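# Hang a picture on two wall hooks by its wire

## Task

Put the picture on the two wall hooks so that the wire on its back rests on them, with the picture upright, its front facing outward and level; dropping it onto the hooks counts as a failure.

## Robot and tools

Robot: two UR7e-type arms, left_arm and right_arm, each carrying a Robotiq 140 two-finger gripper and a wrist camera. The fingers can fold at a hinge. Grip with the outer quarter of the pads, near the fingertips, for a firm hold. Parts held nearer the palm may be held loosely, or squeezed more than asked. A fingertip pushed straight onto a surface folds easily, so contact can go unnoticed and the next grip may fail.

Frames: the scene frame has its origin at table-top height, midway between the arms. +z is up, +x points out over the table, and left_arm is on the +y side. Calibrated bases: left_arm at (+0.053, +0.391, 0) m, right_arm at (+0.061, -0.498, 0) m, both turned only slightly about z. Each arm's end_effector_position, quaternion, velocities and wrist-camera pose are given in that arm's own base frame. Fixed head cameras and the table use the scene frame. end_effector_position is the point between the closed pads. The gripper's +z runs along the fingers and the fingers close along its y. Fingertips stick out about 33 mm past that point, or about 9 mm when fully open. Reported poses may be off by a few centimetres.

Row format, used by both execute_actions and move: 18 numbers, each in [-1, 1]. The first 9 are for left_arm and the last 9 for right_arm. Each arm's block holds six joint offsets in this order: elbow, wrist 1, wrist 2, shoulder pan, wrist 3, shoulder lift. These are followed by gripper position, force_limit and speed. Joint offsets are scaled so that 1.0 = 2.222 rad. They are relative to the Joint targets as they stand when the action (or move) begins, not to the previous row, so sending the same offset again moves the joint further. Stated ranges: elbow ±3.142 rad, all other joints ±6.283 rad. An action that pushes a joint more than 0.010 rad past its range is rejected.

Gripper numbers are absolute commands, not offsets. position: +1 is fully open (140 mm), about -0.8 is where the pads touch, and -1 closes until blocked. force_limit: -1 is about 14 N, 0 is about 40 N, +1 is about 58 N. speed: -1 is about 30 mm/s, +1 is about 250 mm/s, and a faster close grips harder. Both start at +1. To leave a gripper alone, resend its last three numbers, because 0 is a real command.

execute_actions(actions, cameras): actions is a list of actions. Each action is up to 15 rows, one row per 1/30 s step. If fewer rows are given, the last row is held until all 15 steps are done (0.5 s). An empty list only reports state. cameras picks which images come back: [] for none, omitted for all.

move(target, speed, blend, stop_force, zero, blocking, cameras): runs joint-space paths to one row, or through a list of up to 15 rows. All offsets in a list count from the same starting Joint targets. speed is the top joint speed in rad/s, from 0.01 to 3.14 (default 0.5). Use a much lower speed when touching things. blend is a corner radius in rad for lists. stop_force, from 3 to 120 N, ends an arm's path when pushback builds up; leave it out when moving an arm away from contact. zero=true re-zeroes the sensor before the move. blocking=false cannot be combined with stop_force. The move does not avoid obstacles, and a target only slightly past a firm contact can fault the stiff arm. The result's move: line reports done, off_target, moving, held or fault, and may add limits=held.

wait(seconds 0–10) lets time run. stop brakes a running move. zoom_image(camera, region [x0,y0,x1,y1], at most 504x504 px) enlarges part of the latest image from cam_head_left, cam_head_right, cam_left_wrist or cam_right_wrist (each 672x504). zero_wrist_force(arm) tares that arm's sensor. finished_scene(scene) ends the scene; use the current scene number, and call it only once the picture hangs steadily without the robot.

Reading results: Joint positions, velocities, torques and targets are listed in the same joint order as a row. Joint targets is the baseline for the next offsets. object_status: 0 moving, 1 blocked while opening, 2 blocked while closing (a grip), 3 at the commanded position or pads touching. position_measured is in counts: 3 open, 230 pads touching. Wrist force and torque are in the gripper's own axes. A "joint command not followed" line means the check that keeps the arms apart altered the commands. "joint sent to its limit" means a joint reached its end.

Avoid the following. Contact torque at a joint's load limit (135 N m for the big joints, 25.2 N m for the wrists), or about 150 N of outside force, stops that arm for 10 s. Hard contact between the two arms can end the scene. Hot motors (warned by MOTOR HOT) lock the arm for 30–60 s. Do not drop the picture, let it go while it is still moving, slam it onto the hooks, or let anything fall off the table. Holding a heavy part far off its centre strains the wrist. Objects may get an occasional small bump from outside.

Each tool is called in YAML: its name, and indented under it one key for each argument.

## Session

execute_actions:
  actions: []

Scene clock: 0.00 s.
left_arm: end_effector_position=(+0.3264, +0.0986, +0.2253) position_measured=3 object_status=3 end_effector_quat_wxyz=(-0.247, -0.029, +0.946, -0.209) | right_arm: end_effector_position=(+0.6005, +0.6237, +0.3421) position_measured=3 object_status=3 end_effector_quat_wxyz=(+0.232, +0.752, +0.158, +0.596)
Joint names: [elbow, wrist 1, wrist 2, shoulder pan, wrist 3, shoulder lift]
Joint positions: left_arm=[1.649 -1.138 -1.892 0.19 0.227 -1.496] | right_arm=[1.085 -3.084 -2.673 0.972 2.938 -0.727]
Joint velocities: within noise
Joint torques (N m): no reading
Motor temperatures (°C): left_arm=[34 42 35 27 39 31] | right_arm=[29 33 39 32 40 31]
Wrist force (N): no reading
Wrist torque (N m): no reading
Wrist force, peak (N): no reading
Joint targets: left_arm=[1.649 -1.138 -1.892 0.190 0.227 -1.496] | right_arm=[1.085 -3.084 -2.673 0.972 2.938 -0.727]
Tool commands: left_gripper/position=+1.0 left_gripper/force_limit=+1.0 left_gripper/speed=+1.0 right_gripper/position=+1.0 right_gripper/force_limit=+1.0 right_gripper/speed=+1.0

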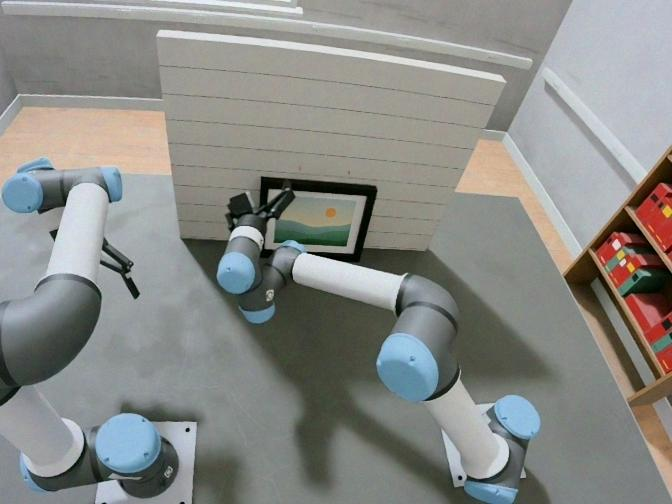

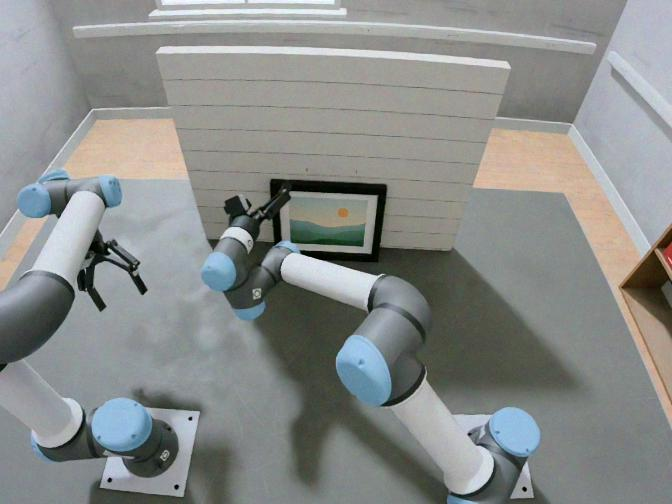

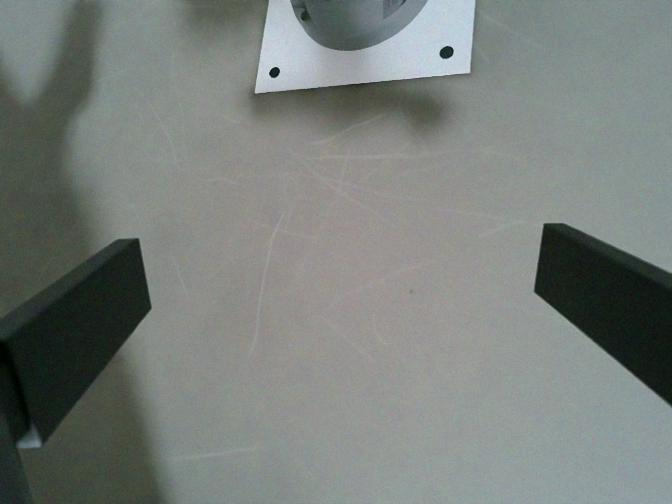

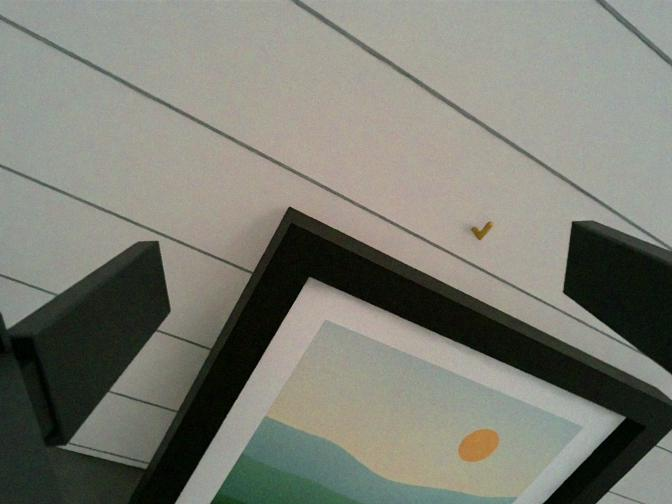

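zoom_image:
  camera: "cam_head_left"
  region: [220, 130, 420, 280]

zoom_image:
  camera: "cam_head_right"
  region: [220, 130, 420, 280]

zoom_image:
  camera: "cam_right_wrist"
  region: [200, 180, 672, 504]

Scaled by 2.520.

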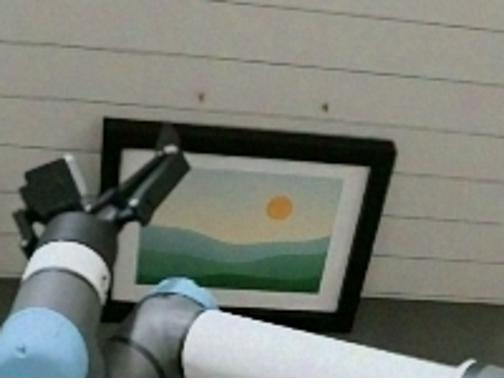

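Scaled by 2.520.

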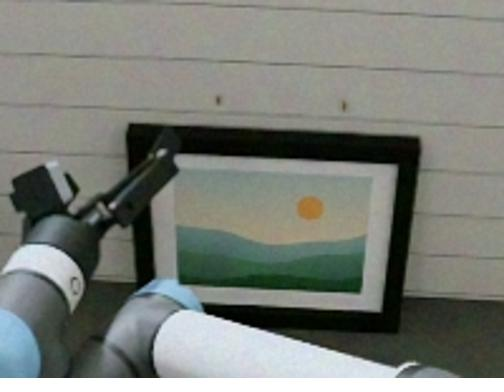

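Scaled by 1.068.

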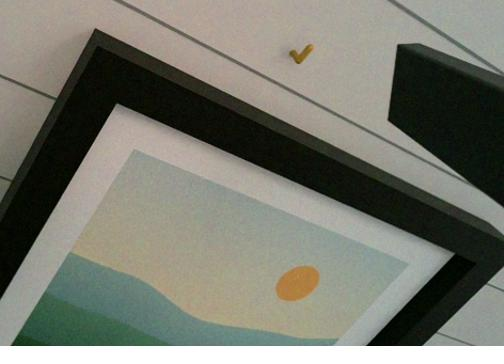

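move:
  target:
    - [0,0,0,0,0,0,1,1,1,0.3668,0.0261,0,0,0,-0.3929,1,1,1]
    - [-0.1949,0.2915,-0.5166,-0.0397,-0.8092,0.3466,1,1,1,0.3668,0.0261,0,-0.5,0,-0.3929,1,1,1]
  speed: 0.8
  blend: [0.1,0]

Scene clock: 192.67 s.
left_arm: end_effector_position=(+0.6031, -0.1039, +0.1911) position_measured=3 object_status=3 end_effector_quat_wxyz=(+0.696, +0.701, -0.143, +0.063) | right_arm: end_effector_position=(+0.5164, -0.1903, +0.5060) position_measured=3 object_status=3 end_effector_quat_wxyz=(+0.502, +0.729, -0.244, +0.397)
Joint names: [elbow, wrist 1, wrist 2, shoulder pan, wrist 3, shoulder lift]
Joint positions: left_arm=[1.262 -0.559 -2.918 0.111 -1.381 -0.808] | right_arm=[1.9 -3.026 -2.673 -0.088 2.938 -1.6]
Joint velocities: within noise
Joint torques (N m): left_arm=[-6.61 -0.83 0.03 10.87 -1.52 -47.02] | right_arm=[-11.04 -4.69 -0.18 -10.45 0.86 -30.44]
Motor temperatures (°C): left_arm=[34 42 35 27 39 31] | right_arm=[29 32 39 32 40 31]
Wrist force (N): left_arm=[0.3 -2.3 0.3] | right_arm=[-0.2 -0.1 0.1]
Wrist torque (N m): left_arm=[-0.82 -0.21 0.19] | right_arm=[-0.02 0.05 -0.02]
Wrist force, peak (N): left_arm=[-0.2 -14.0 2.1] | right_arm=[-1.1 -3.3 1.7]
Joint targets: left_arm=[1.262 -0.559 -2.918 0.111 -1.381 -0.808] | right_arm=[1.900 -3.026 -2.673 -0.088 2.938 -1.600]
move: held (left_arm; a check stopped the path), off_target (right_arm; braked when a check withheld steps of left_arm); path passed 1 of 2 targets; limits=held; left_arm: the wrist 3 is farthest, 0.190 rad from its target; right_arm: the shoulder pan is farthest, 0.051 rad from its target
joint command not followed: on one or more control steps a check withheld the commanded joint targets of the left arm, and it was not sent them on those steps.
cause: the commanded joint targets, or the way to them, would bring two parts of the arm too close to each other (its gripper and another part of the arm, with the joints along the arm from the wrist 1 to the wrist 3 between them).
camera_calibration:
cam_left_wrist: T_world_to_cam=[[-0.30224, 0.0777809, 0.950053, 0.0140287], [-0.849284, 0.43061, -0.305436, 0.625473], [-0.43286, -0.89918, -0.0640893, 0.321611], [0, 0, 0, 1]] pos_world=[0.674657, 0.0187594, 0.198326]
cam_right_wrist: T_world_to_cam=[[-0.777136, -0.36299, 0.5141, 0.0821151], [-0.614032, 0.258303, -0.745818, 0.753802], [0.137931, -0.895275, -0.423624, 0.115094], [0, 0, 0, 1]] pos_world=[0.510798, -0.0618621, 0.56874]

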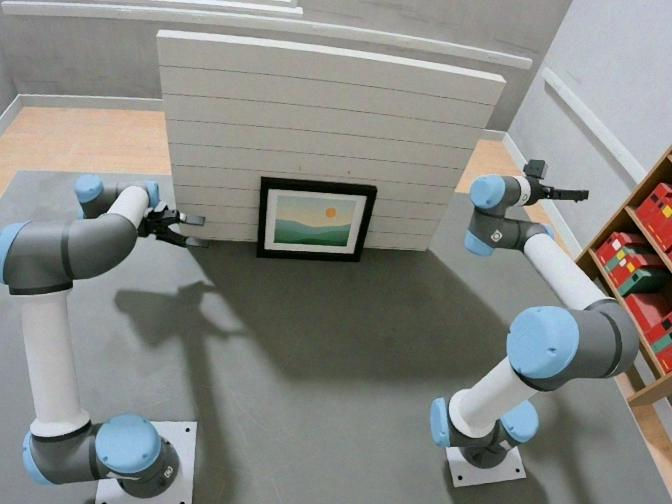

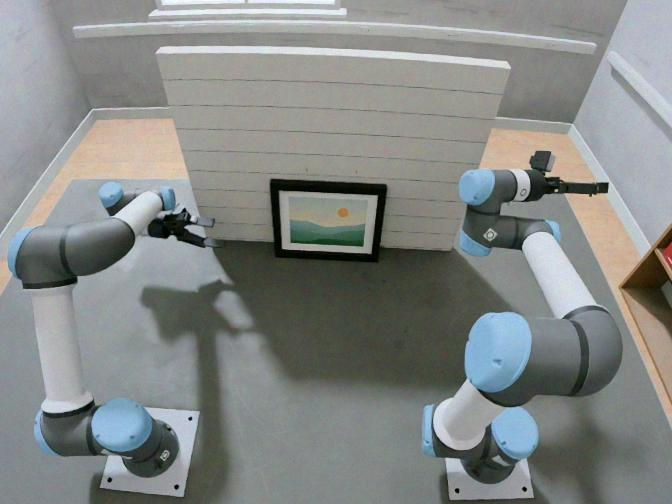

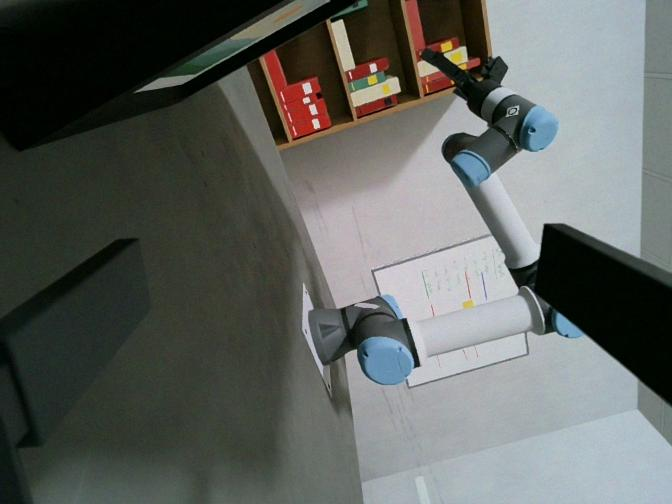

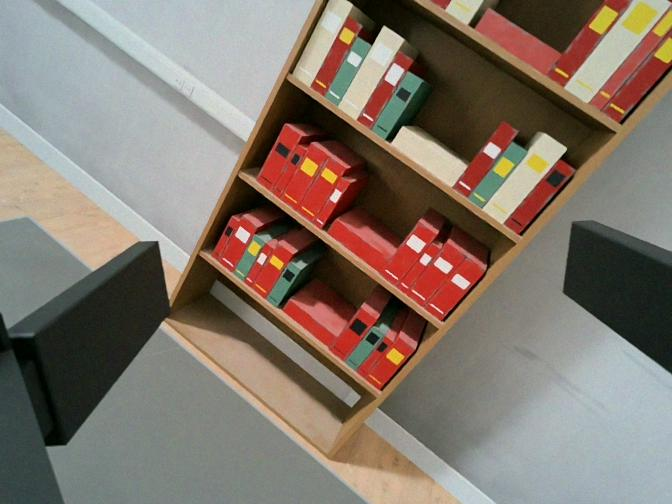

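move:
  target: [0.1746,-0.2606,0.4581,0,0,-0.3114,1,1,1,0,1,0.9865,-0.1679,-0.6152,0,1,1,1]
  speed: 1.0
  cameras: []

move:
  target: [0,0,0,0,0,0,1,1,1,-0.2842,0.1298,0,0,0,0.3811,1,1,1]
  speed: 0.6
  cameras: ["cam_right_wrist","cam_head_right"]

Scene clock: 217.43 s.
left_arm: end_effector_position=(+0.3333, +0.0701, +0.2269) position_measured=3 object_status=3 end_effector_quat_wxyz=(+0.322, +0.676, -0.662, -0.042) | right_arm: end_effector_position=(+0.4368, +0.2397, +0.3145) position_measured=3 object_status=3 end_effector_quat_wxyz=(-0.605, +0.765, +0.164, +0.150)
Joint names: [elbow, wrist 1, wrist 2, shoulder pan, wrist 3, shoulder lift]
Joint positions: left_arm=[1.65 -1.138 -1.9 0.111 -1.381 -1.499] | right_arm=[1.9 -0.805 -0.481 -0.461 1.571 -1.6]
Joint velocities: within noise
Joint torques (N m): left_arm=[-35.28 -0.75 0.44 9.84 -1.45 -30.97] | right_arm=[-13.47 2.78 3.66 15.33 -1.47 -19.13]
Motor temperatures (°C): left_arm=[33 41 35 27 39 31] | right_arm=[29 32 39 32 40 31]
Wrist force (N): left_arm=[-0.6 -1.7 1.0] | right_arm=[-4.1 -1.8 -1.2]
Wrist torque (N m): left_arm=[-0.44 0.12 0.13] | right_arm=[0.09 0.80 -0.33]
Wrist force, peak (N): left_arm=[0.5 -3.6 0.5] | right_arm=[-4.1 -1.9 -1.4]
Joint targets: left_arm=[1.650 -1.138 -1.900 0.111 -1.381 -1.500] | right_arm=[1.900 -0.804 -0.481 -0.461 1.571 -1.600]
move: done
No camera images: "cameras" was empty.

Scene clock: 219.33 s.
left_arm: end_effector_position=(+0.3334, +0.0701, +0.2269) position_measured=3 object_status=3 end_effector_quat_wxyz=(+0.321, +0.676, -0.662, -0.042) | right_arm: end_effector_position=(+0.6365, +0.1406, +0.1602) position_measured=3 object_status=3 end_effector_quat_wxyz=(+0.707, -0.707, -0.007, +0.007)
Joint names: [elbow, wrist 1, wrist 2, shoulder pan, wrist 3, shoulder lift]
Joint positions: left_arm=[1.65 -1.138 -1.9 0.111 -1.381 -1.5] | right_arm=[1.269 -0.516 -0.481 -0.461 1.571 -0.753]
Joint velocities: within noise
Joint torques (N m): left_arm=[-30.78 -2.14 0.65 7.26 -1.49 -34.05] | right_arm=[-20.3 -1.21 0.44 8.78 -1.43 -44.63]
Motor temperatures (°C): left_arm=[33 41 35 27 39 31] | right_arm=[29 32 39 32 40 31]
Wrist force (N): left_arm=[-0.5 -2.0 1.2] | right_arm=[-4.9 -1.4 -0.4]
Wrist torque (N m): left_arm=[-0.50 0.09 0.13] | right_arm=[0.24 0.88 -0.32]
Wrist force, peak (N): left_arm=[-0.7 -2.2 1.1] | right_arm=[-5.5 -3.6 -0.3]
Joint targets: left_arm=[1.650 -1.138 -1.900 0.111 -1.381 -1.500] | right_arm=[1.269 -0.516 -0.481 -0.461 1.571 -0.753]
move: done
camera_calibration:
cam_right_wrist: T_world_to_cam=[[-0.0311774, -0.0180686, -0.999351, 0.192551], [-0.944592, -0.326335, 0.0353693, 0.651588], [-0.326762, 0.945082, -0.0068932, 0.218528], [0, 0, 0, 1]] pos_world=[0.692895, 0.00958804, 0.170886]
Images, in order (width x height): cam_head_right 672x504, cam_right_wrist 672x504.

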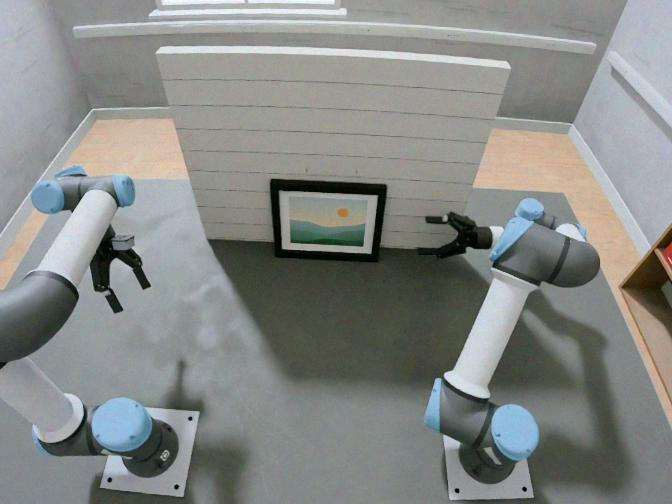

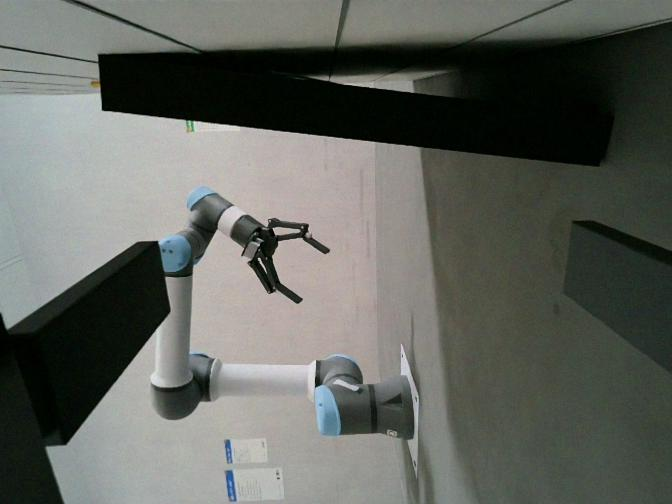

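zoom_image:
  camera: "cam_right_wrist"
  region: [40, 20, 300, 160]

zoom_image:
  camera: "cam_right_wrist"
  region: [380, 30, 640, 180]

Scaled by 1.938.

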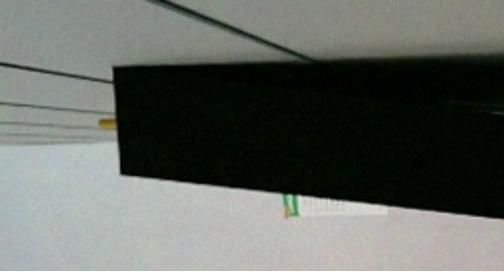

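Scaled by 1.938.

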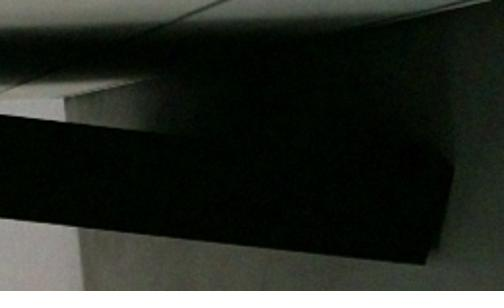

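move:
  target: [0,0,0,0,0,0,1,1,1,-0.1814,0.2553,0.0487,0.0484,0,-0.0739,1,1,1]
  speed: 0.6
  cameras: ["cam_right_wrist","cam_head_right"]

zoom_image:
  camera: "cam_right_wrist"
  region: [250, 0, 570, 200]

Scene clock: 255.97 s.
left_arm: end_effector_position=(+0.3334, +0.0701, +0.2269) position_measured=3 object_status=3 end_effector_quat_wxyz=(+0.321, +0.676, -0.662, -0.042) | right_arm: end_effector_position=(+0.6382, +0.1429, +0.1744) position_measured=3 object_status=3 end_effector_quat_wxyz=(+0.708, -0.707, -0.008, +0.010)
Joint names: [elbow, wrist 1, wrist 2, shoulder pan, wrist 3, shoulder lift]
Joint positions: left_arm=[1.65 -1.138 -1.9 0.111 -1.381 -1.5] | right_arm=[1.247 -0.481 -0.481 -0.456 1.571 -0.763]
Joint velocities: within noise
Joint torques (N m): left_arm=[-24.11 -1.23 0.03 3.73 -1.38 -34.38] | right_arm=[-19.13 1.46 -0.06 0.83 -0.25 -53.74]
Motor temperatures (°C): left_arm=[33 41 35 27 39 30] | right_arm=[29 32 39 32 40 31]
Wrist force (N): left_arm=[-0.2 -2.0 1.0] | right_arm=[-5.8 -1.4 -0.9]
Wrist torque (N m): left_arm=[-0.50 0.04 0.12] | right_arm=[0.26 1.03 -0.32]
Wrist force, peak (N): left_arm=[-0.7 -2.2 1.1] | right_arm=[-121.8 24.4 -50.3]
Joint targets: left_arm=[1.650 -1.138 -1.900 0.111 -1.381 -1.500] | right_arm=[1.247 -0.481 -0.481 -0.456 1.571 -0.763]
Tool commands: left_gripper/position=+1.0 left_gripper/force_limit=+1.0 left_gripper/speed=+1.0 right_gripper/position=+1.0 right_gripper/force_limit=+1.0 right_gripper/speed=+1.0
FORCE FAULT: contact force on the right arm reached its limit, and that arm stopped. The contact can be on any part of that arm, not only on its tool. That arm's remaining commands of this call were not run. That arm is still stopped at the end of this call. That arm stays stopped for about 10 more seconds. Until then a move that you send moves the other arm only, and its call returns only when the move has ended. Once the stop has ended, the next robot result says so. If the stop ends while you think or write, that arm runs what you send next, counted from new Joint targets: where its joints stand when the stop ends. While its stop runs, that arm takes no new command, but its gripper still runs the gripper command that each later call begins with. Until it ends, the stop uses up actions while you think or wait. An arm that is not stopped still takes commands.
move: fault (right_arm); right_arm: the wrist 1 is farthest, 0.532 rad from its target
camera_calibration:
cam_right_wrist: T_world_to_cam=[[-0.0345181, -0.0165825, -0.999266, 0.208652], [-0.942695, -0.331478, 0.0380647, 0.652655], [-0.331866, 0.943317, -0.00419028, 0.220073], [0, 0, 0, 1]] pos_world=[0.695491, 0.012202, 0.184578]
Images, in order (width x height): cam_head_right 672x504, cam_right_wrist 672x504.

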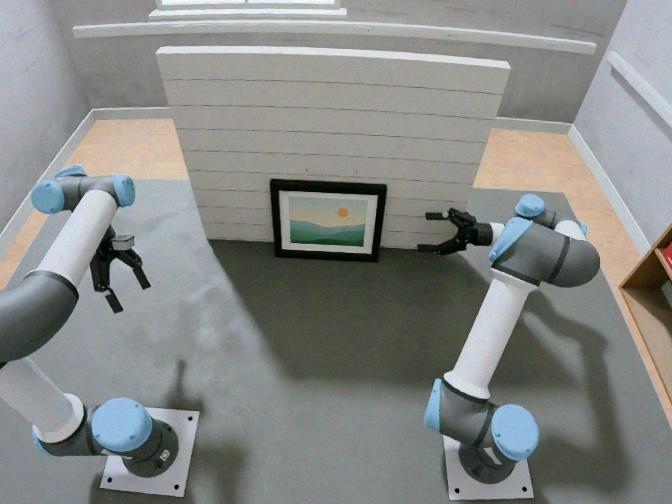

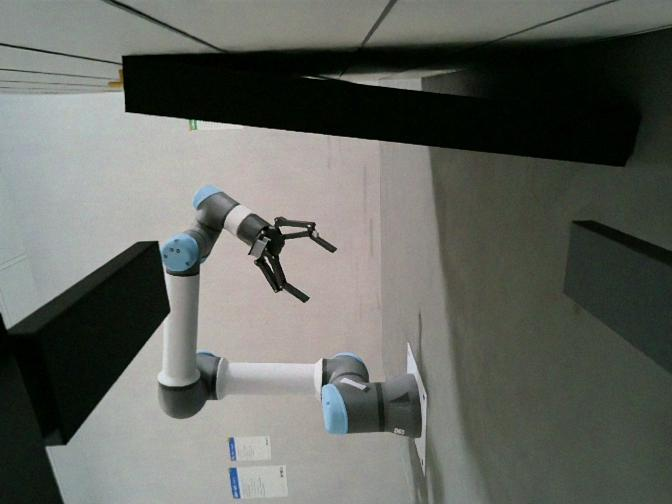

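Scaled by 1.575.

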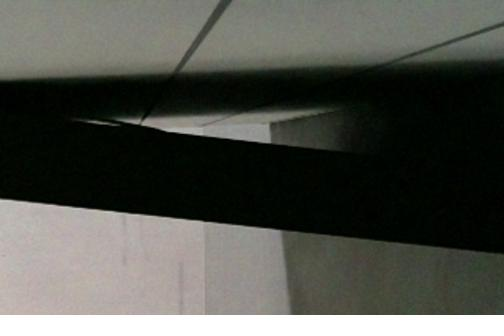

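zoom_image:
  camera: "cam_right_wrist"
  region: [270, 40, 430, 120]

zoom_image:
  camera: "cam_right_wrist"
  region: [90, 30, 250, 120]

Scaled by 3.150.

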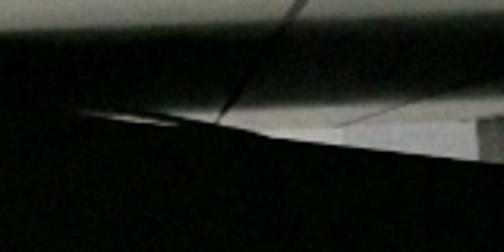

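Scaled by 3.150.

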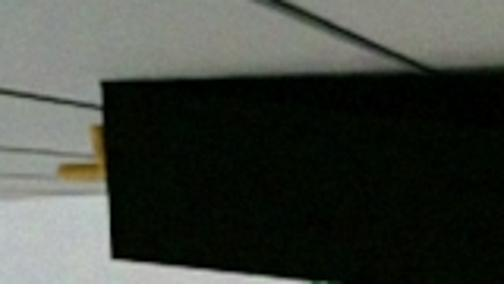

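wait:
  seconds: 3
  cameras: []

move:
  target:
    - [0,0,0,0,0,0,1,1,1,0.2939,-0.135,0,0,0,-0.3317,1,1,1]
    - [0,0,0,0,0,0,1,1,1,0.4275,-0.117,0.9,0.478,-0.707,-0.3116,1,1,1]
  speed: [0.5,1.0]
  cameras: []

move:
  target: [0,0,0,0,0,0,1,1,1,0,0,0.2871,0,0,0,1,1,1]
  speed: 0.8
  cameras: ["cam_right_wrist","cam_head_right"]

Scene clock: 322.00 s.
left_arm: end_effector_position=(+0.3334, +0.0701, +0.2269) position_measured=3 object_status=3 end_effector_quat_wxyz=(+0.321, +0.676, -0.662, -0.042) | right_arm: end_effector_position=(+0.6382, +0.1429, +0.1744) position_measured=3 object_status=3 end_effector_quat_wxyz=(+0.708, -0.707, -0.008, +0.010)
Joint names: [elbow, wrist 1, wrist 2, shoulder pan, wrist 3, shoulder lift]
Joint positions: left_arm=[1.65 -1.138 -1.9 0.111 -1.381 -1.5] | right_arm=[1.247 -0.481 -0.481 -0.456 1.571 -0.763]
Joint velocities: within noise
Joint torques (N m): left_arm=[-11.62 0.03 -1.66 -9.34 -1.08 -30.61] | right_arm=[-17.67 0.93 -0.13 1.33 -0.19 -51.98]
Motor temperatures (°C): left_arm=[33 41 35 27 38 30] | right_arm=[29 32 39 32 40 31]
Wrist force (N): left_arm=[-0.5 -2.1 0.7] | right_arm=[-7.2 -2.5 -1.1]
Wrist torque (N m): left_arm=[-0.53 0.10 0.12] | right_arm=[0.01 1.34 -0.33]
Wrist force, peak (N): left_arm=[-0.4 -2.5 0.7] | right_arm=[-7.5 -2.6 -1.2]
Joint targets: left_arm=[1.650 -1.138 -1.900 0.111 -1.381 -1.500] | right_arm=[1.247 -0.481 -0.481 -0.456 1.571 -0.763]
Tool commands: left_gripper/position=+1.0 left_gripper/force_limit=+1.0 left_gripper/speed=+1.0 right_gripper/position=+1.0 right_gripper/force_limit=+1.0 right_gripper/speed=+1.0
FORCE FAULT, CONTINUED: the right arm's stop, for the force fault that an earlier result reported, is over. The rest of the stop counts as 20 of the actions that you can send in this scene. During its stop the right arm's controller moved it back a little. That arm's target is now where it stood when the stop ended, not its last command. That arm accepts commands again.
wait: 3.00 s; at rest from the start
No camera images: "cameras" was empty.

Scene clock: 326.17 s.
left_arm: end_effector_position=(+0.3334, +0.0701, +0.2269) position_measured=3 object_status=3 end_effector_quat_wxyz=(+0.321, +0.676, -0.662, -0.042) | right_arm: end_effector_position=(+0.4480, +0.4927, +0.2197) position_measured=3 object_status=3 end_effector_quat_wxyz=(-0.229, +0.669, +0.229, +0.669)
Joint names: [elbow, wrist 1, wrist 2, shoulder pan, wrist 3, shoulder lift]
Joint positions: left_arm=[1.65 -1.138 -1.9 0.111 -1.381 -1.5] | right_arm=[2.197 -0.741 1.519 0.606 0 -1.455]
Joint velocities: within noise
Joint torques (N m): left_arm=[-12.8 0 -1.78 -9.53 -0.91 -30.25] | right_arm=[-31.88 -2.69 2.76 1.46 -1.87 -30.15]
Motor temperatures (°C): left_arm=[33 41 35 27 38 30] | right_arm=[29 32 39 32 40 31]
Wrist force (N): left_arm=[-0.4 -2.0 0.9] | right_arm=[-3.4 -2.3 -0.5]
Wrist torque (N m): left_arm=[-0.49 0.08 0.13] | right_arm=[-0.30 0.72 -0.15]
Wrist force, peak (N): left_arm=[-0.6 -2.2 1.4] | right_arm=[-7.6 -4.3 -0.4]
Joint targets: left_arm=[1.650 -1.138 -1.900 0.111 -1.381 -1.500] | right_arm=[2.197 -0.741 1.519 0.606 0.000 -1.455]
move: done
No camera images: "cameras" was empty.

Scene clock: 327.50 s.
left_arm: end_effector_position=(+0.3334, +0.0701, +0.2269) position_measured=3 object_status=3 end_effector_quat_wxyz=(+0.321, +0.676, -0.662, -0.042) | right_arm: end_effector_position=(+0.5130, +0.3087, +0.2199) position_measured=3 object_status=3 end_effector_quat_wxyz=(-0.007, +0.707, +0.007, +0.707)
Joint names: [elbow, wrist 1, wrist 2, shoulder pan, wrist 3, shoulder lift]
Joint positions: left_arm=[1.65 -1.138 -1.9 0.111 -1.381 -1.5] | right_arm=[2.197 -0.741 2.157 0.606 0 -1.455]
Joint velocities: within noise
Joint torques (N m): left_arm=[-13.15 -0.22 -1.56 -8.98 -0.91 -30.09] | right_arm=[-28.22 -5.03 2.53 12.05 -1.47 -31.87]
Motor temperatures (°C): left_arm=[33 41 35 27 38 30] | right_arm=[29 32 39 32 40 31]
Wrist force (N): left_arm=[-0.7 -1.7 1.1] | right_arm=[-3.5 -2.2 -0.5]
Wrist torque (N m): left_arm=[-0.43 0.15 0.13] | right_arm=[-0.28 0.76 -0.14]
Wrist force, peak (N): left_arm=[-0.6 -2.3 0.9] | right_arm=[-3.7 -3.4 -0.4]
Joint targets: left_arm=[1.650 -1.138 -1.900 0.111 -1.381 -1.500] | right_arm=[2.197 -0.741 2.157 0.606 0.000 -1.455]
move: done
camera_calibration:
cam_right_wrist: T_world_to_cam=[[0.00349196, -0.999493, -0.031663, 0.323764], [-0.308847, 0.0290372, -0.950668, 0.368789], [0.951105, 0.0130987, -0.308589, -0.281783], [0, 0, 0, 1]] pos_world=[0.380774, 0.316582, 0.273892]
Images, in order (width x height): cam_head_right 672x504, cam_right_wrist 672x504.

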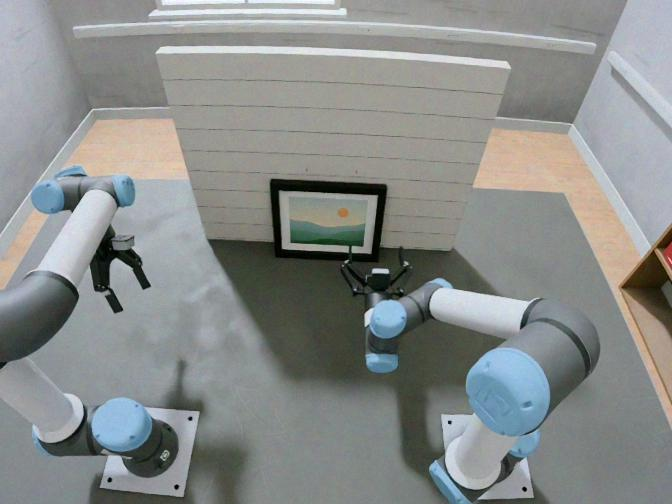

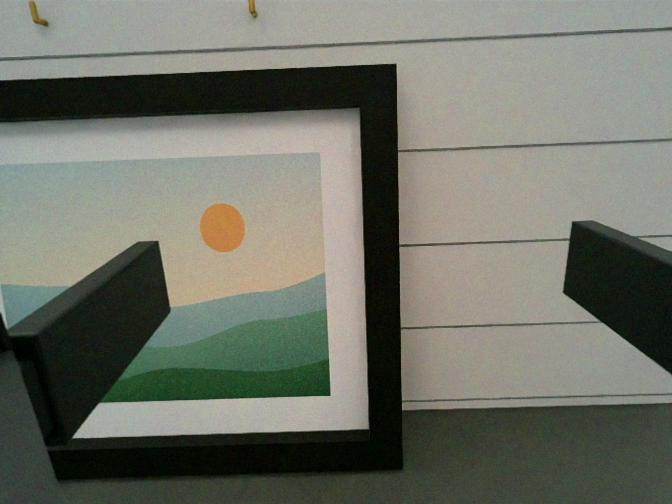

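zoom_image:
  camera: "cam_right_wrist"
  region: [280, 340, 420, 480]

zoom_image:
  camera: "cam_right_wrist"
  region: [0, 0, 300, 130]

Scaled by 3.600.

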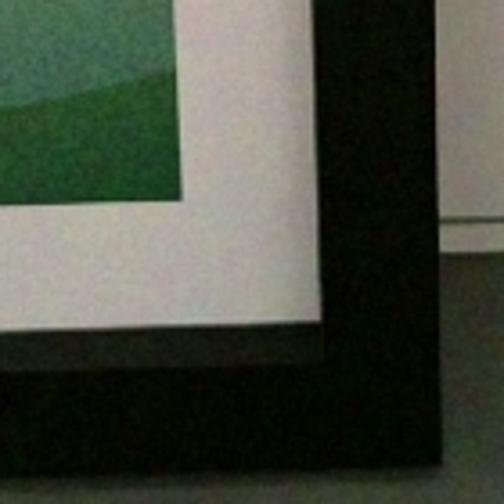

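Scaled by 1.680.

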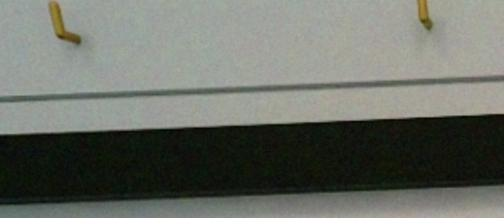

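move:
  target: [0,0,0,0,0,0,1,1,1,0,0.123,-0.99,-0.507,0.707,0,1,1,1]
  speed: 1.2
  cameras: []

move:
  target: [-0.077,0.5452,0.9856,-0.6366,-0.2617,0.1597,0.11,1,0,-0.4037,0,-0.224,0,0,0.2803,1,1,1]
  speed: 0.9

Scene clock: 401.93 s.
left_arm: end_effector_position=(+0.3334, +0.0701, +0.2269) position_measured=3 object_status=3 end_effector_quat_wxyz=(+0.321, +0.676, -0.662, -0.042) | right_arm: end_effector_position=(+0.4799, +0.2370, +0.2274) position_measured=3 object_status=3 end_effector_quat_wxyz=(+0.707, -0.654, +0.258, -0.073)
Joint names: [elbow, wrist 1, wrist 2, shoulder pan, wrist 3, shoulder lift]
Joint positions: left_arm=[1.65 -1.138 -1.9 0.111 -1.381 -1.5] | right_arm=[2.197 -0.468 -0.042 -0.52 1.571 -1.455]
Joint velocities: within noise
Joint torques (N m): left_arm=[-14.22 -0.17 -1.57 -8.79 -0.81 -28.74] | right_arm=[-9.09 -2.25 -3.18 2.8 1.23 -25.23]
Motor temperatures (°C): left_arm=[33 41 35 27 38 30] | right_arm=[29 32 39 32 40 31]
Wrist force (N): left_arm=[-0.5 -2.0 0.7] | right_arm=[-6.7 -2.4 -0.8]
Wrist torque (N m): left_arm=[-0.50 0.10 0.13] | right_arm=[0.07 1.21 -0.31]
Wrist force, peak (N): left_arm=[-0.3 -2.3 1.2] | right_arm=[-6.9 -2.7 -1.9]
Joint targets: left_arm=[1.650 -1.138 -1.900 0.111 -1.381 -1.500] | right_arm=[2.197 -0.468 -0.043 -0.520 1.571 -1.455]
move: done
No camera images: "cameras" was empty.

Scene clock: 404.93 s.
left_arm: end_effector_position=(+0.5717, -0.4533, +0.2940) position_measured=115 object_status=3 end_effector_quat_wxyz=(+0.471, +0.528, +0.527, +0.471) end_effector_velocity=(-0.001, -0.001, +0.000) end_effector_angular_velocity=(+0.001, +0.002, -0.005) | right_arm: end_effector_position=(+0.6121, +0.1105, +0.2004) position_measured=3 object_status=3 end_effector_quat_wxyz=(+0.707, -0.707, -0.007, +0.007)
Joint names: [elbow, wrist 1, wrist 2, shoulder pan, wrist 3, shoulder lift]
Joint positions: left_arm=[1.479 0.073 0.29 -1.303 -1.962 -1.145] | right_arm=[1.3 -0.468 -0.54 -0.52 1.571 -0.832]
Joint velocities: left_arm=[0.001 0.002 0.005 -0.001 0 -0.001] | right_arm=[within noise]
Joint torques (N m): left_arm=[-5.78 2.24 0.63 -9.62 0.8 -45.88] | right_arm=[-9.88 1.75 2.27 -11.74 1.33 -49.1]
Motor temperatures (°C): left_arm=[33 41 35 27 38 30] | right_arm=[29 32 39 32 40 31]
Wrist force (N): left_arm=[0.0 -3.0 0.5] | right_arm=[-6.5 -2.6 -0.6]
Wrist torque (N m): left_arm=[-0.89 -0.20 0.16] | right_arm=[0.02 1.21 -0.30]
Wrist force, peak (N): left_arm=[-2.9 -4.2 -1.6] | right_arm=[-7.6 -2.0 -0.5]
Joint targets: left_arm=[1.479 0.073 0.290 -1.303 -1.962 -1.145] | right_arm=[1.300 -0.468 -0.540 -0.520 1.571 -0.832]
move: done
camera_calibration:
cam_left_wrist: T_world_to_cam=[[0.0476438, -0.0233784, 0.998591, -0.326249], [-0.328711, -0.944409, -0.00642679, -0.228142], [0.943228, -0.327942, -0.05268, -0.530667], [0, 0, 0, 1]] pos_world=[0.441091, -0.397114, 0.296368]
cam_right_wrist: T_world_to_cam=[[-0.0315104, -0.018001, -0.999341, 0.231546], [-0.944333, -0.327052, 0.0356671, 0.617176], [-0.327479, 0.944835, -0.00669338, 0.239647], [0, 0, 0, 1]] pos_world=[0.668595, -0.0204102, 0.210985]

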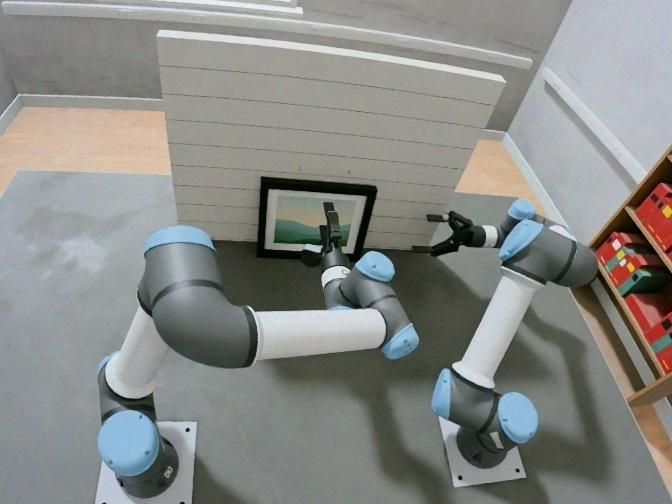

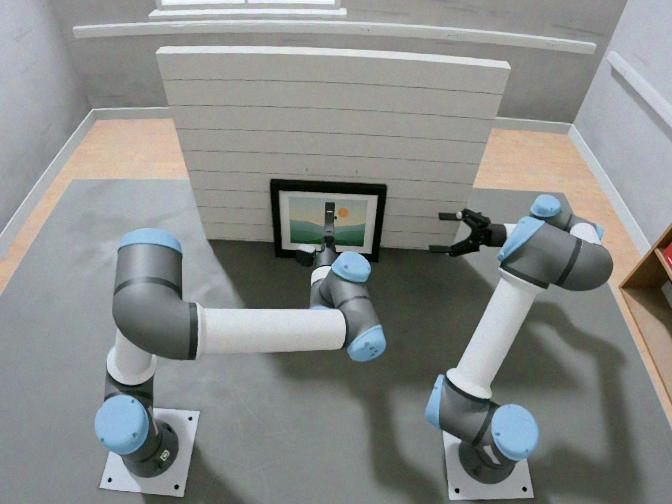

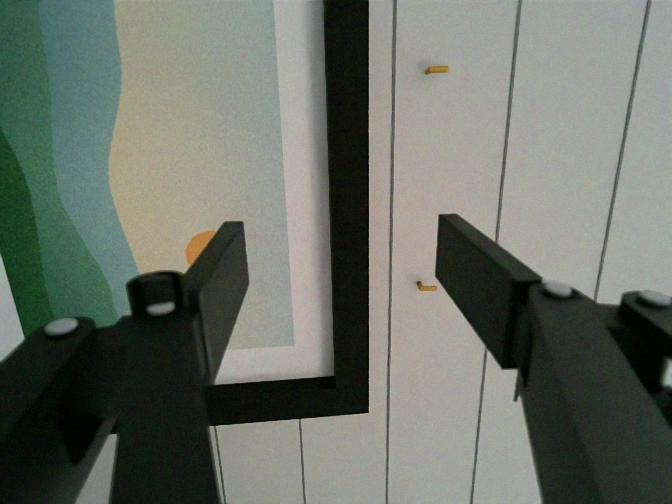

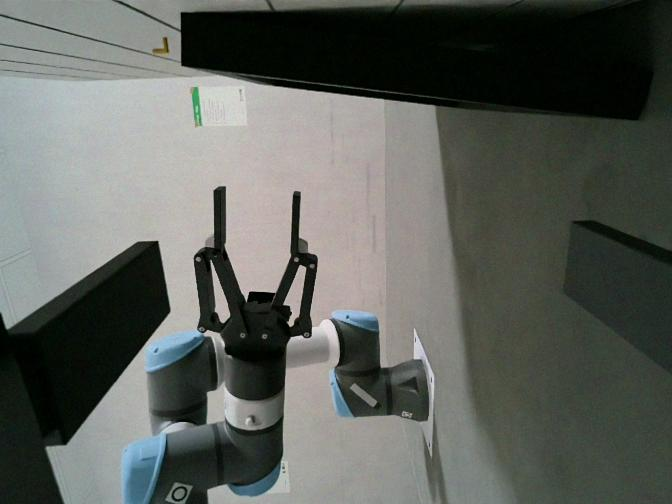

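move:
  target: [-0.0405,-0.0455,0.068,0.0721,0.0667,0.0235,0.11,1,0,0,0,0,0,0,0,1,1,1]
  speed: 0.12
  cameras: ["cam_left_wrist","cam_right_wrist"]

zoom_image:
  camera: "cam_right_wrist"
  region: [150, 0, 350, 150]

Scene clock: 441.63 s.
left_arm: end_effector_position=(+0.6562, -0.4398, +0.2938) position_measured=115 object_status=3 end_effector_quat_wxyz=(+0.470, +0.528, +0.527, +0.471) | right_arm: end_effector_position=(+0.6121, +0.1105, +0.2003) position_measured=3 object_status=3 end_effector_quat_wxyz=(+0.707, -0.707, -0.007, +0.007)
Joint names: [elbow, wrist 1, wrist 2, shoulder pan, wrist 3, shoulder lift]
Joint positions: left_arm=[1.389 -0.028 0.441 -1.143 -1.814 -1.092] | right_arm=[1.3 -0.468 -0.54 -0.52 1.571 -0.832]
Joint velocities: within noise
Joint torques (N m): left_arm=[-8.4 1.38 -1.62 -10.81 -1.64 -52.74] | right_arm=[-8.59 3.93 2.35 -10.56 0.83 -46.62]
Motor temperatures (°C): left_arm=[33 41 35 27 38 30] | right_arm=[29 32 39 32 40 31]
Wrist force (N): left_arm=[-0.2 -2.9 0.0] | right_arm=[-6.2 -2.6 -0.9]
Wrist torque (N m): left_arm=[-0.87 -0.11 0.11] | right_arm=[0.02 1.15 -0.31]
Wrist force, peak (N): left_arm=[-0.2 -3.4 -1.2] | right_arm=[-6.6 -2.6 -1.0]
Joint targets: left_arm=[1.389 -0.028 0.441 -1.143 -1.814 -1.092] | right_arm=[1.300 -0.468 -0.540 -0.520 1.571 -0.832]
move: done
camera_calibration:
cam_left_wrist: T_world_to_cam=[[0.0478397, -0.0234293, 0.99858, -0.329882], [-0.328413, -0.944512, -0.00642719, -0.187908], [0.943322, -0.327639, -0.0528796, -0.605859], [0, 0, 0, 1]] pos_world=[0.52559, -0.383714, 0.296168]
cam_right_wrist: T_world_to_cam=[[-0.0316374, -0.0179391, -0.999338, 0.231532], [-0.944329, -0.327054, 0.0357668, 0.617155], [-0.327479, 0.944835, -0.00659326, 0.239625], [0, 0, 0, 1]] pos_world=[0.668595, -0.0204101, 0.210885]
Images, in order (width x height): cam_left_wrist 672x504, cam_right_wrist 672x504.

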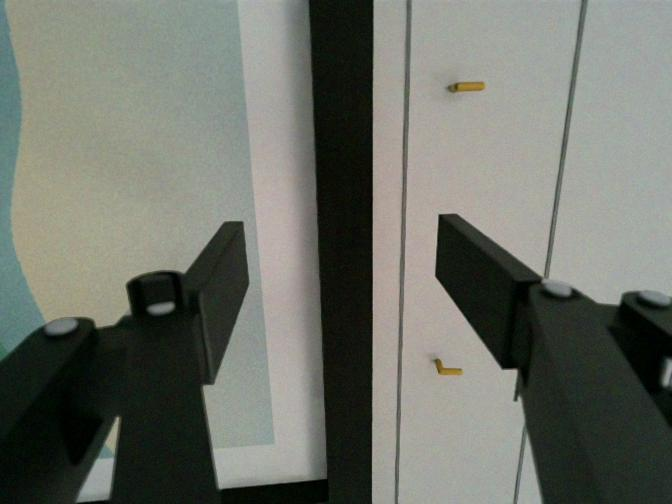

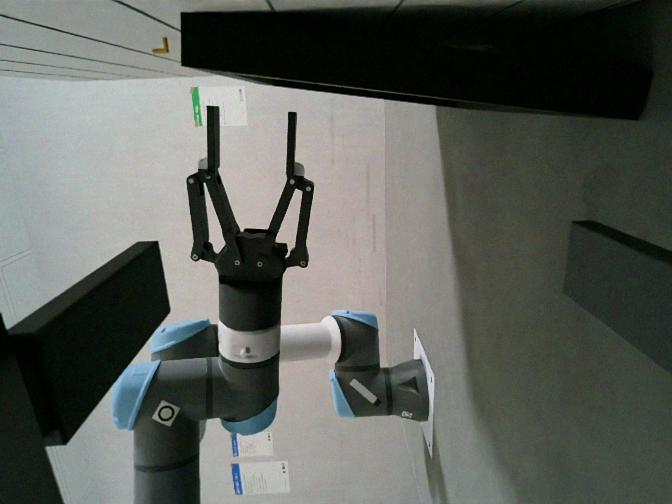

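Scaled by 2.520.

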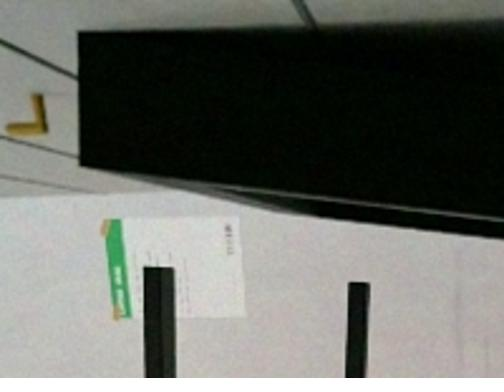

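zoom_image:
  camera: "cam_left_wrist"
  region: [210, 420, 390, 504]

Scaled by 2.800.

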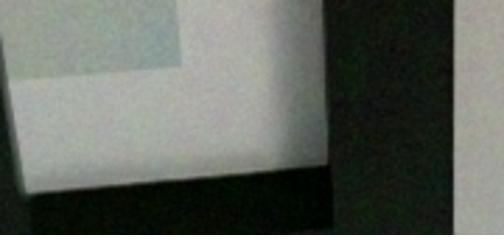

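move:
  target: [-0.0116,-0.0026,0.0101,0.0104,0.0063,0.0086,0.11,1,0,0,0,0,0,0,0,1,1,1]
  speed: 0.05
  cameras: ["cam_left_wrist","cam_right_wrist"]
  stop_force: 8

zoom_image:
  camera: "cam_right_wrist"
  region: [150, 0, 350, 150]

Scene clock: 472.60 s.
left_arm: end_effector_position=(+0.6702, -0.4399, +0.2921) position_measured=115 object_status=3 end_effector_quat_wxyz=(+0.470, +0.528, +0.527, +0.471) | right_arm: end_effector_position=(+0.6121, +0.1105, +0.2003) position_measured=3 object_status=3 end_effector_quat_wxyz=(+0.707, -0.707, -0.007, +0.007)
Joint names: [elbow, wrist 1, wrist 2, shoulder pan, wrist 3, shoulder lift]
Joint positions: left_arm=[1.363 -0.034 0.464 -1.12 -1.8 -1.073] | right_arm=[1.3 -0.468 -0.54 -0.52 1.571 -0.832]
Joint velocities: within noise
Joint torques (N m): left_arm=[-8.86 1.22 -1.8 -10.25 -1.51 -53.16] | right_arm=[-11.9 3.39 2.25 -11.23 0.39 -45.34]
Motor temperatures (°C): left_arm=[33 41 35 27 38 30] | right_arm=[29 32 39 32 39 31]
Wrist force (N): left_arm=[-0.3 -2.7 0.2] | right_arm=[-6.2 -2.7 -0.8]
Wrist torque (N m): left_arm=[-0.83 -0.10 0.11] | right_arm=[0.01 1.17 -0.31]
Wrist force, peak (N): left_arm=[-0.2 -3.3 0.3] | right_arm=[-6.6 -2.6 -0.7]
Joint targets: left_arm=[1.363 -0.034 0.464 -1.120 -1.800 -1.073] | right_arm=[1.300 -0.468 -0.540 -0.520 1.571 -0.832]
move: done
camera_calibration:
cam_left_wrist: T_world_to_cam=[[0.047827, -0.0237597, 0.998573, -0.328972], [-0.328731, -0.9444, -0.00672606, -0.183018], [0.943212, -0.32794, -0.0529783, -0.619182], [0, 0, 0, 1]] pos_world=[0.53959, -0.383713, 0.294469]
cam_right_wrist: T_world_to_cam=[[-0.0316374, -0.0179391, -0.999338, 0.231532], [-0.944329, -0.327054, 0.0357668, 0.617155], [-0.327479, 0.944835, -0.00659326, 0.239625], [0, 0, 0, 1]] pos_world=[0.668595, -0.0204101, 0.210885]
Images, in order (width x height): cam_left_wrist 672x504, cam_right_wrist 672x504.

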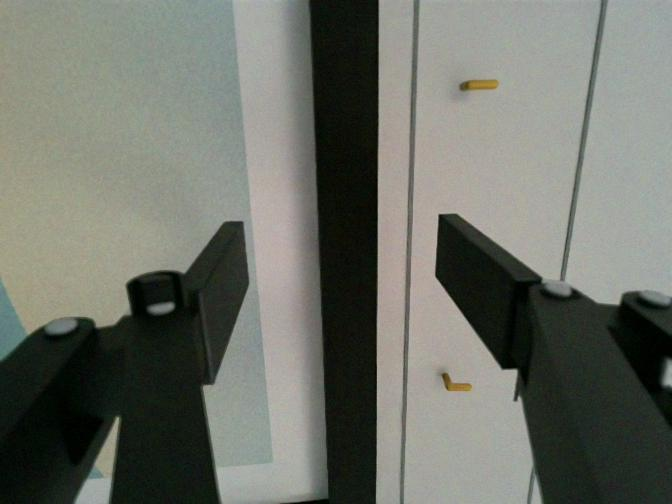

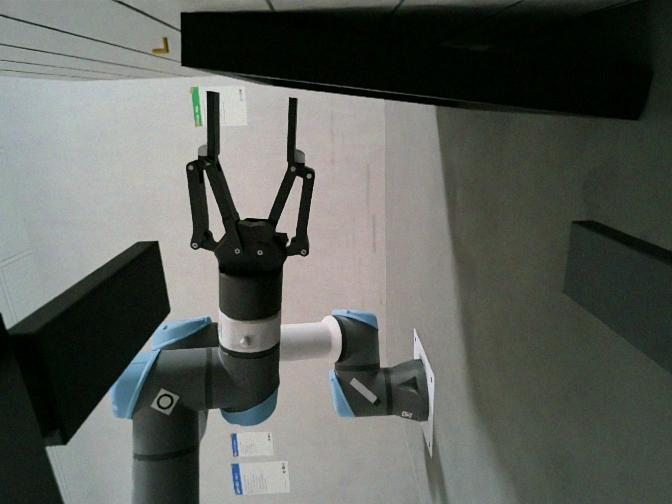

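Scaled by 2.520.

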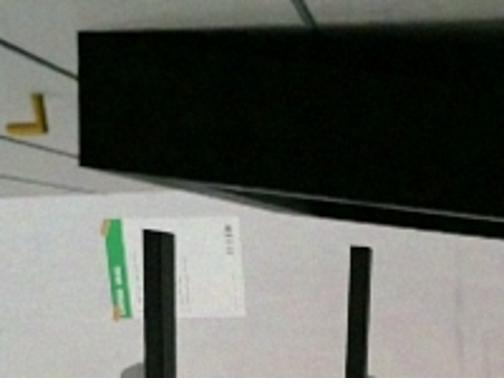

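move:
  target: [-0.0021,-0.0005,0.0018,0.0019,0.0011,0.0015,0.11,1,0,0,0,0,0,0,0,1,1,1]
  speed: 0.05
  cameras: []
  stop_force: 8

move:
  target: [0,0,0,0,0,0,-1,0.2,-1,0,0,0,0,0,0,1,1,1]
  cameras: ["cam_left_wrist","cam_right_wrist"]

zoom_image:
  camera: "cam_right_wrist"
  region: [150, 0, 350, 150]

Scene clock: 493.23 s.
left_arm: end_effector_position=(+0.6728, -0.4398, +0.2919) position_measured=115 object_status=3 end_effector_quat_wxyz=(+0.470, +0.528, +0.527, +0.471) | right_arm: end_effector_position=(+0.6121, +0.1105, +0.2003) position_measured=3 object_status=3 end_effector_quat_wxyz=(+0.707, -0.707, -0.007, +0.007)
Joint names: [elbow, wrist 1, wrist 2, shoulder pan, wrist 3, shoulder lift]
Joint positions: left_arm=[1.359 -0.035 0.468 -1.116 -1.797 -1.07] | right_arm=[1.3 -0.468 -0.54 -0.52 1.571 -0.832]
Joint velocities: within noise
Joint torques (N m): left_arm=[-17.62 -0.25 -1.82 -2.77 -0.34 -50.56] | right_arm=[-13.74 3.09 1.95 -10.46 0.2 -45.16]
Motor temperatures (°C): left_arm=[33 41 35 27 38 30] | right_arm=[29 32 39 32 39 31]
Wrist force (N): left_arm=[-0.2 -2.8 0.4] | right_arm=[-6.3 -2.7 -0.8]
Wrist torque (N m): left_arm=[-0.82 -0.11 0.11] | right_arm=[0.00 1.17 -0.30]
Wrist force, peak (N): left_arm=[0.0 -3.3 0.1] | right_arm=[-6.6 -2.8 -0.7]
Joint targets: left_arm=[1.359 -0.035 0.468 -1.116 -1.797 -1.070] | right_arm=[1.300 -0.468 -0.540 -0.520 1.571 -0.832]
move: done
No camera images: "cameras" was empty.

Scene clock: 496.13 s.
left_arm: end_effector_position=(+0.6727, -0.4398, +0.2919) position_measured=232 object_status=0 end_effector_quat_wxyz=(+0.470, +0.528, +0.527, +0.471) | right_arm: end_effector_position=(+0.6121, +0.1105, +0.2003) position_measured=3 object_status=3 end_effector_quat_wxyz=(+0.707, -0.707, -0.007, +0.007)
Joint names: [elbow, wrist 1, wrist 2, shoulder pan, wrist 3, shoulder lift]
Joint positions: left_arm=[1.359 -0.035 0.468 -1.116 -1.797 -1.07] | right_arm=[1.3 -0.468 -0.54 -0.52 1.571 -0.832]
Joint velocities: within noise
Joint torques (N m): left_arm=[-13.01 0.85 -1.75 -10.06 -1.25 -53.12] | right_arm=[-16.88 2.95 2.07 -10.28 0.24 -46.22]
Motor temperatures (°C): left_arm=[33 41 35 27 38 30] | right_arm=[29 32 39 32 39 31]
Wrist force (N): left_arm=[-0.2 -2.6 0.1] | right_arm=[-6.4 -2.7 -0.6]
Wrist torque (N m): left_arm=[-0.79 -0.10 0.13] | right_arm=[-0.02 1.19 -0.31]
Wrist force, peak (N): left_arm=[0.0 -3.2 0.7] | right_arm=[-6.5 -2.9 -0.8]
Joint targets: left_arm=[1.359 -0.035 0.468 -1.116 -1.797 -1.070] | right_arm=[1.300 -0.468 -0.540 -0.520 1.571 -0.832]
move: done
camera_calibration:
cam_left_wrist: T_world_to_cam=[[0.0476761, -0.023596, 0.998584, -0.328751], [-0.328634, -0.944434, -0.00662622, -0.182292], [0.943253, -0.327853, -0.0527814, -0.621598], [0, 0, 0, 1]] pos_world=[0.54209, -0.383713, 0.294268]
cam_right_wrist: T_world_to_cam=[[-0.0316374, -0.0179391, -0.999338, 0.231532], [-0.944329, -0.327054, 0.0357668, 0.617155], [-0.327479, 0.944835, -0.00659326, 0.239625], [0, 0, 0, 1]] pos_world=[0.668595, -0.0204101, 0.210885]
Images, in order (width x height): cam_left_wrist 672x504, cam_right_wrist 672x504.

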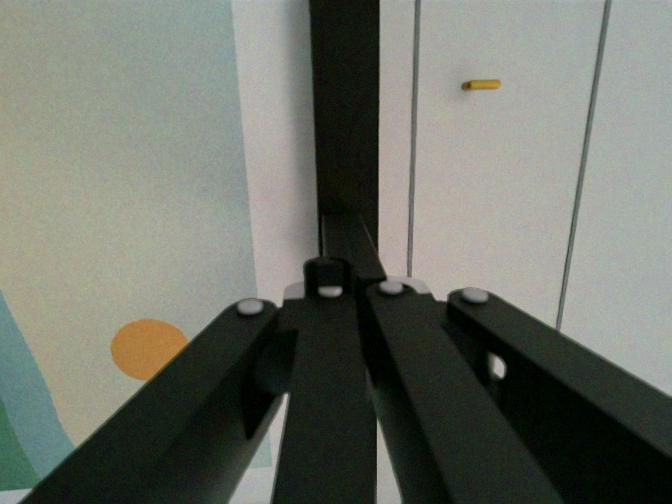

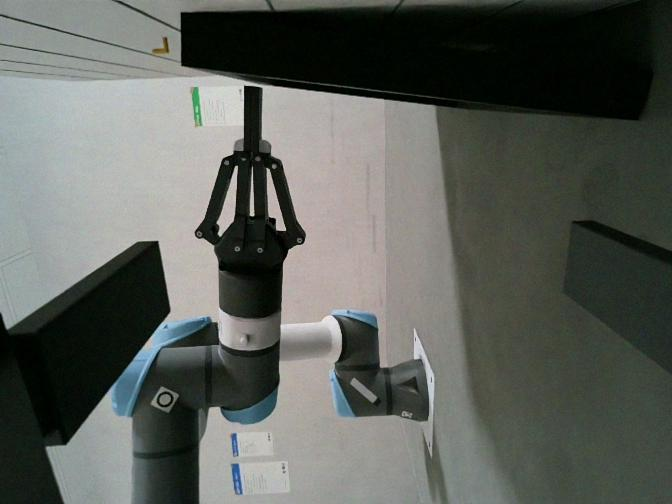

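Scaled by 2.520.

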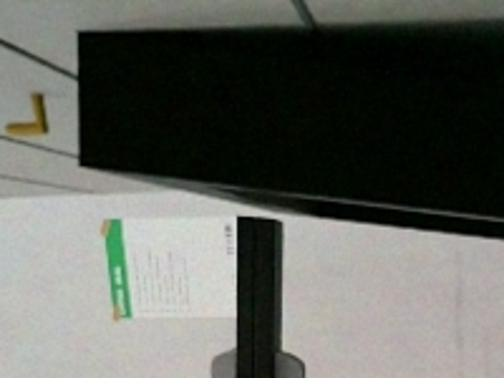

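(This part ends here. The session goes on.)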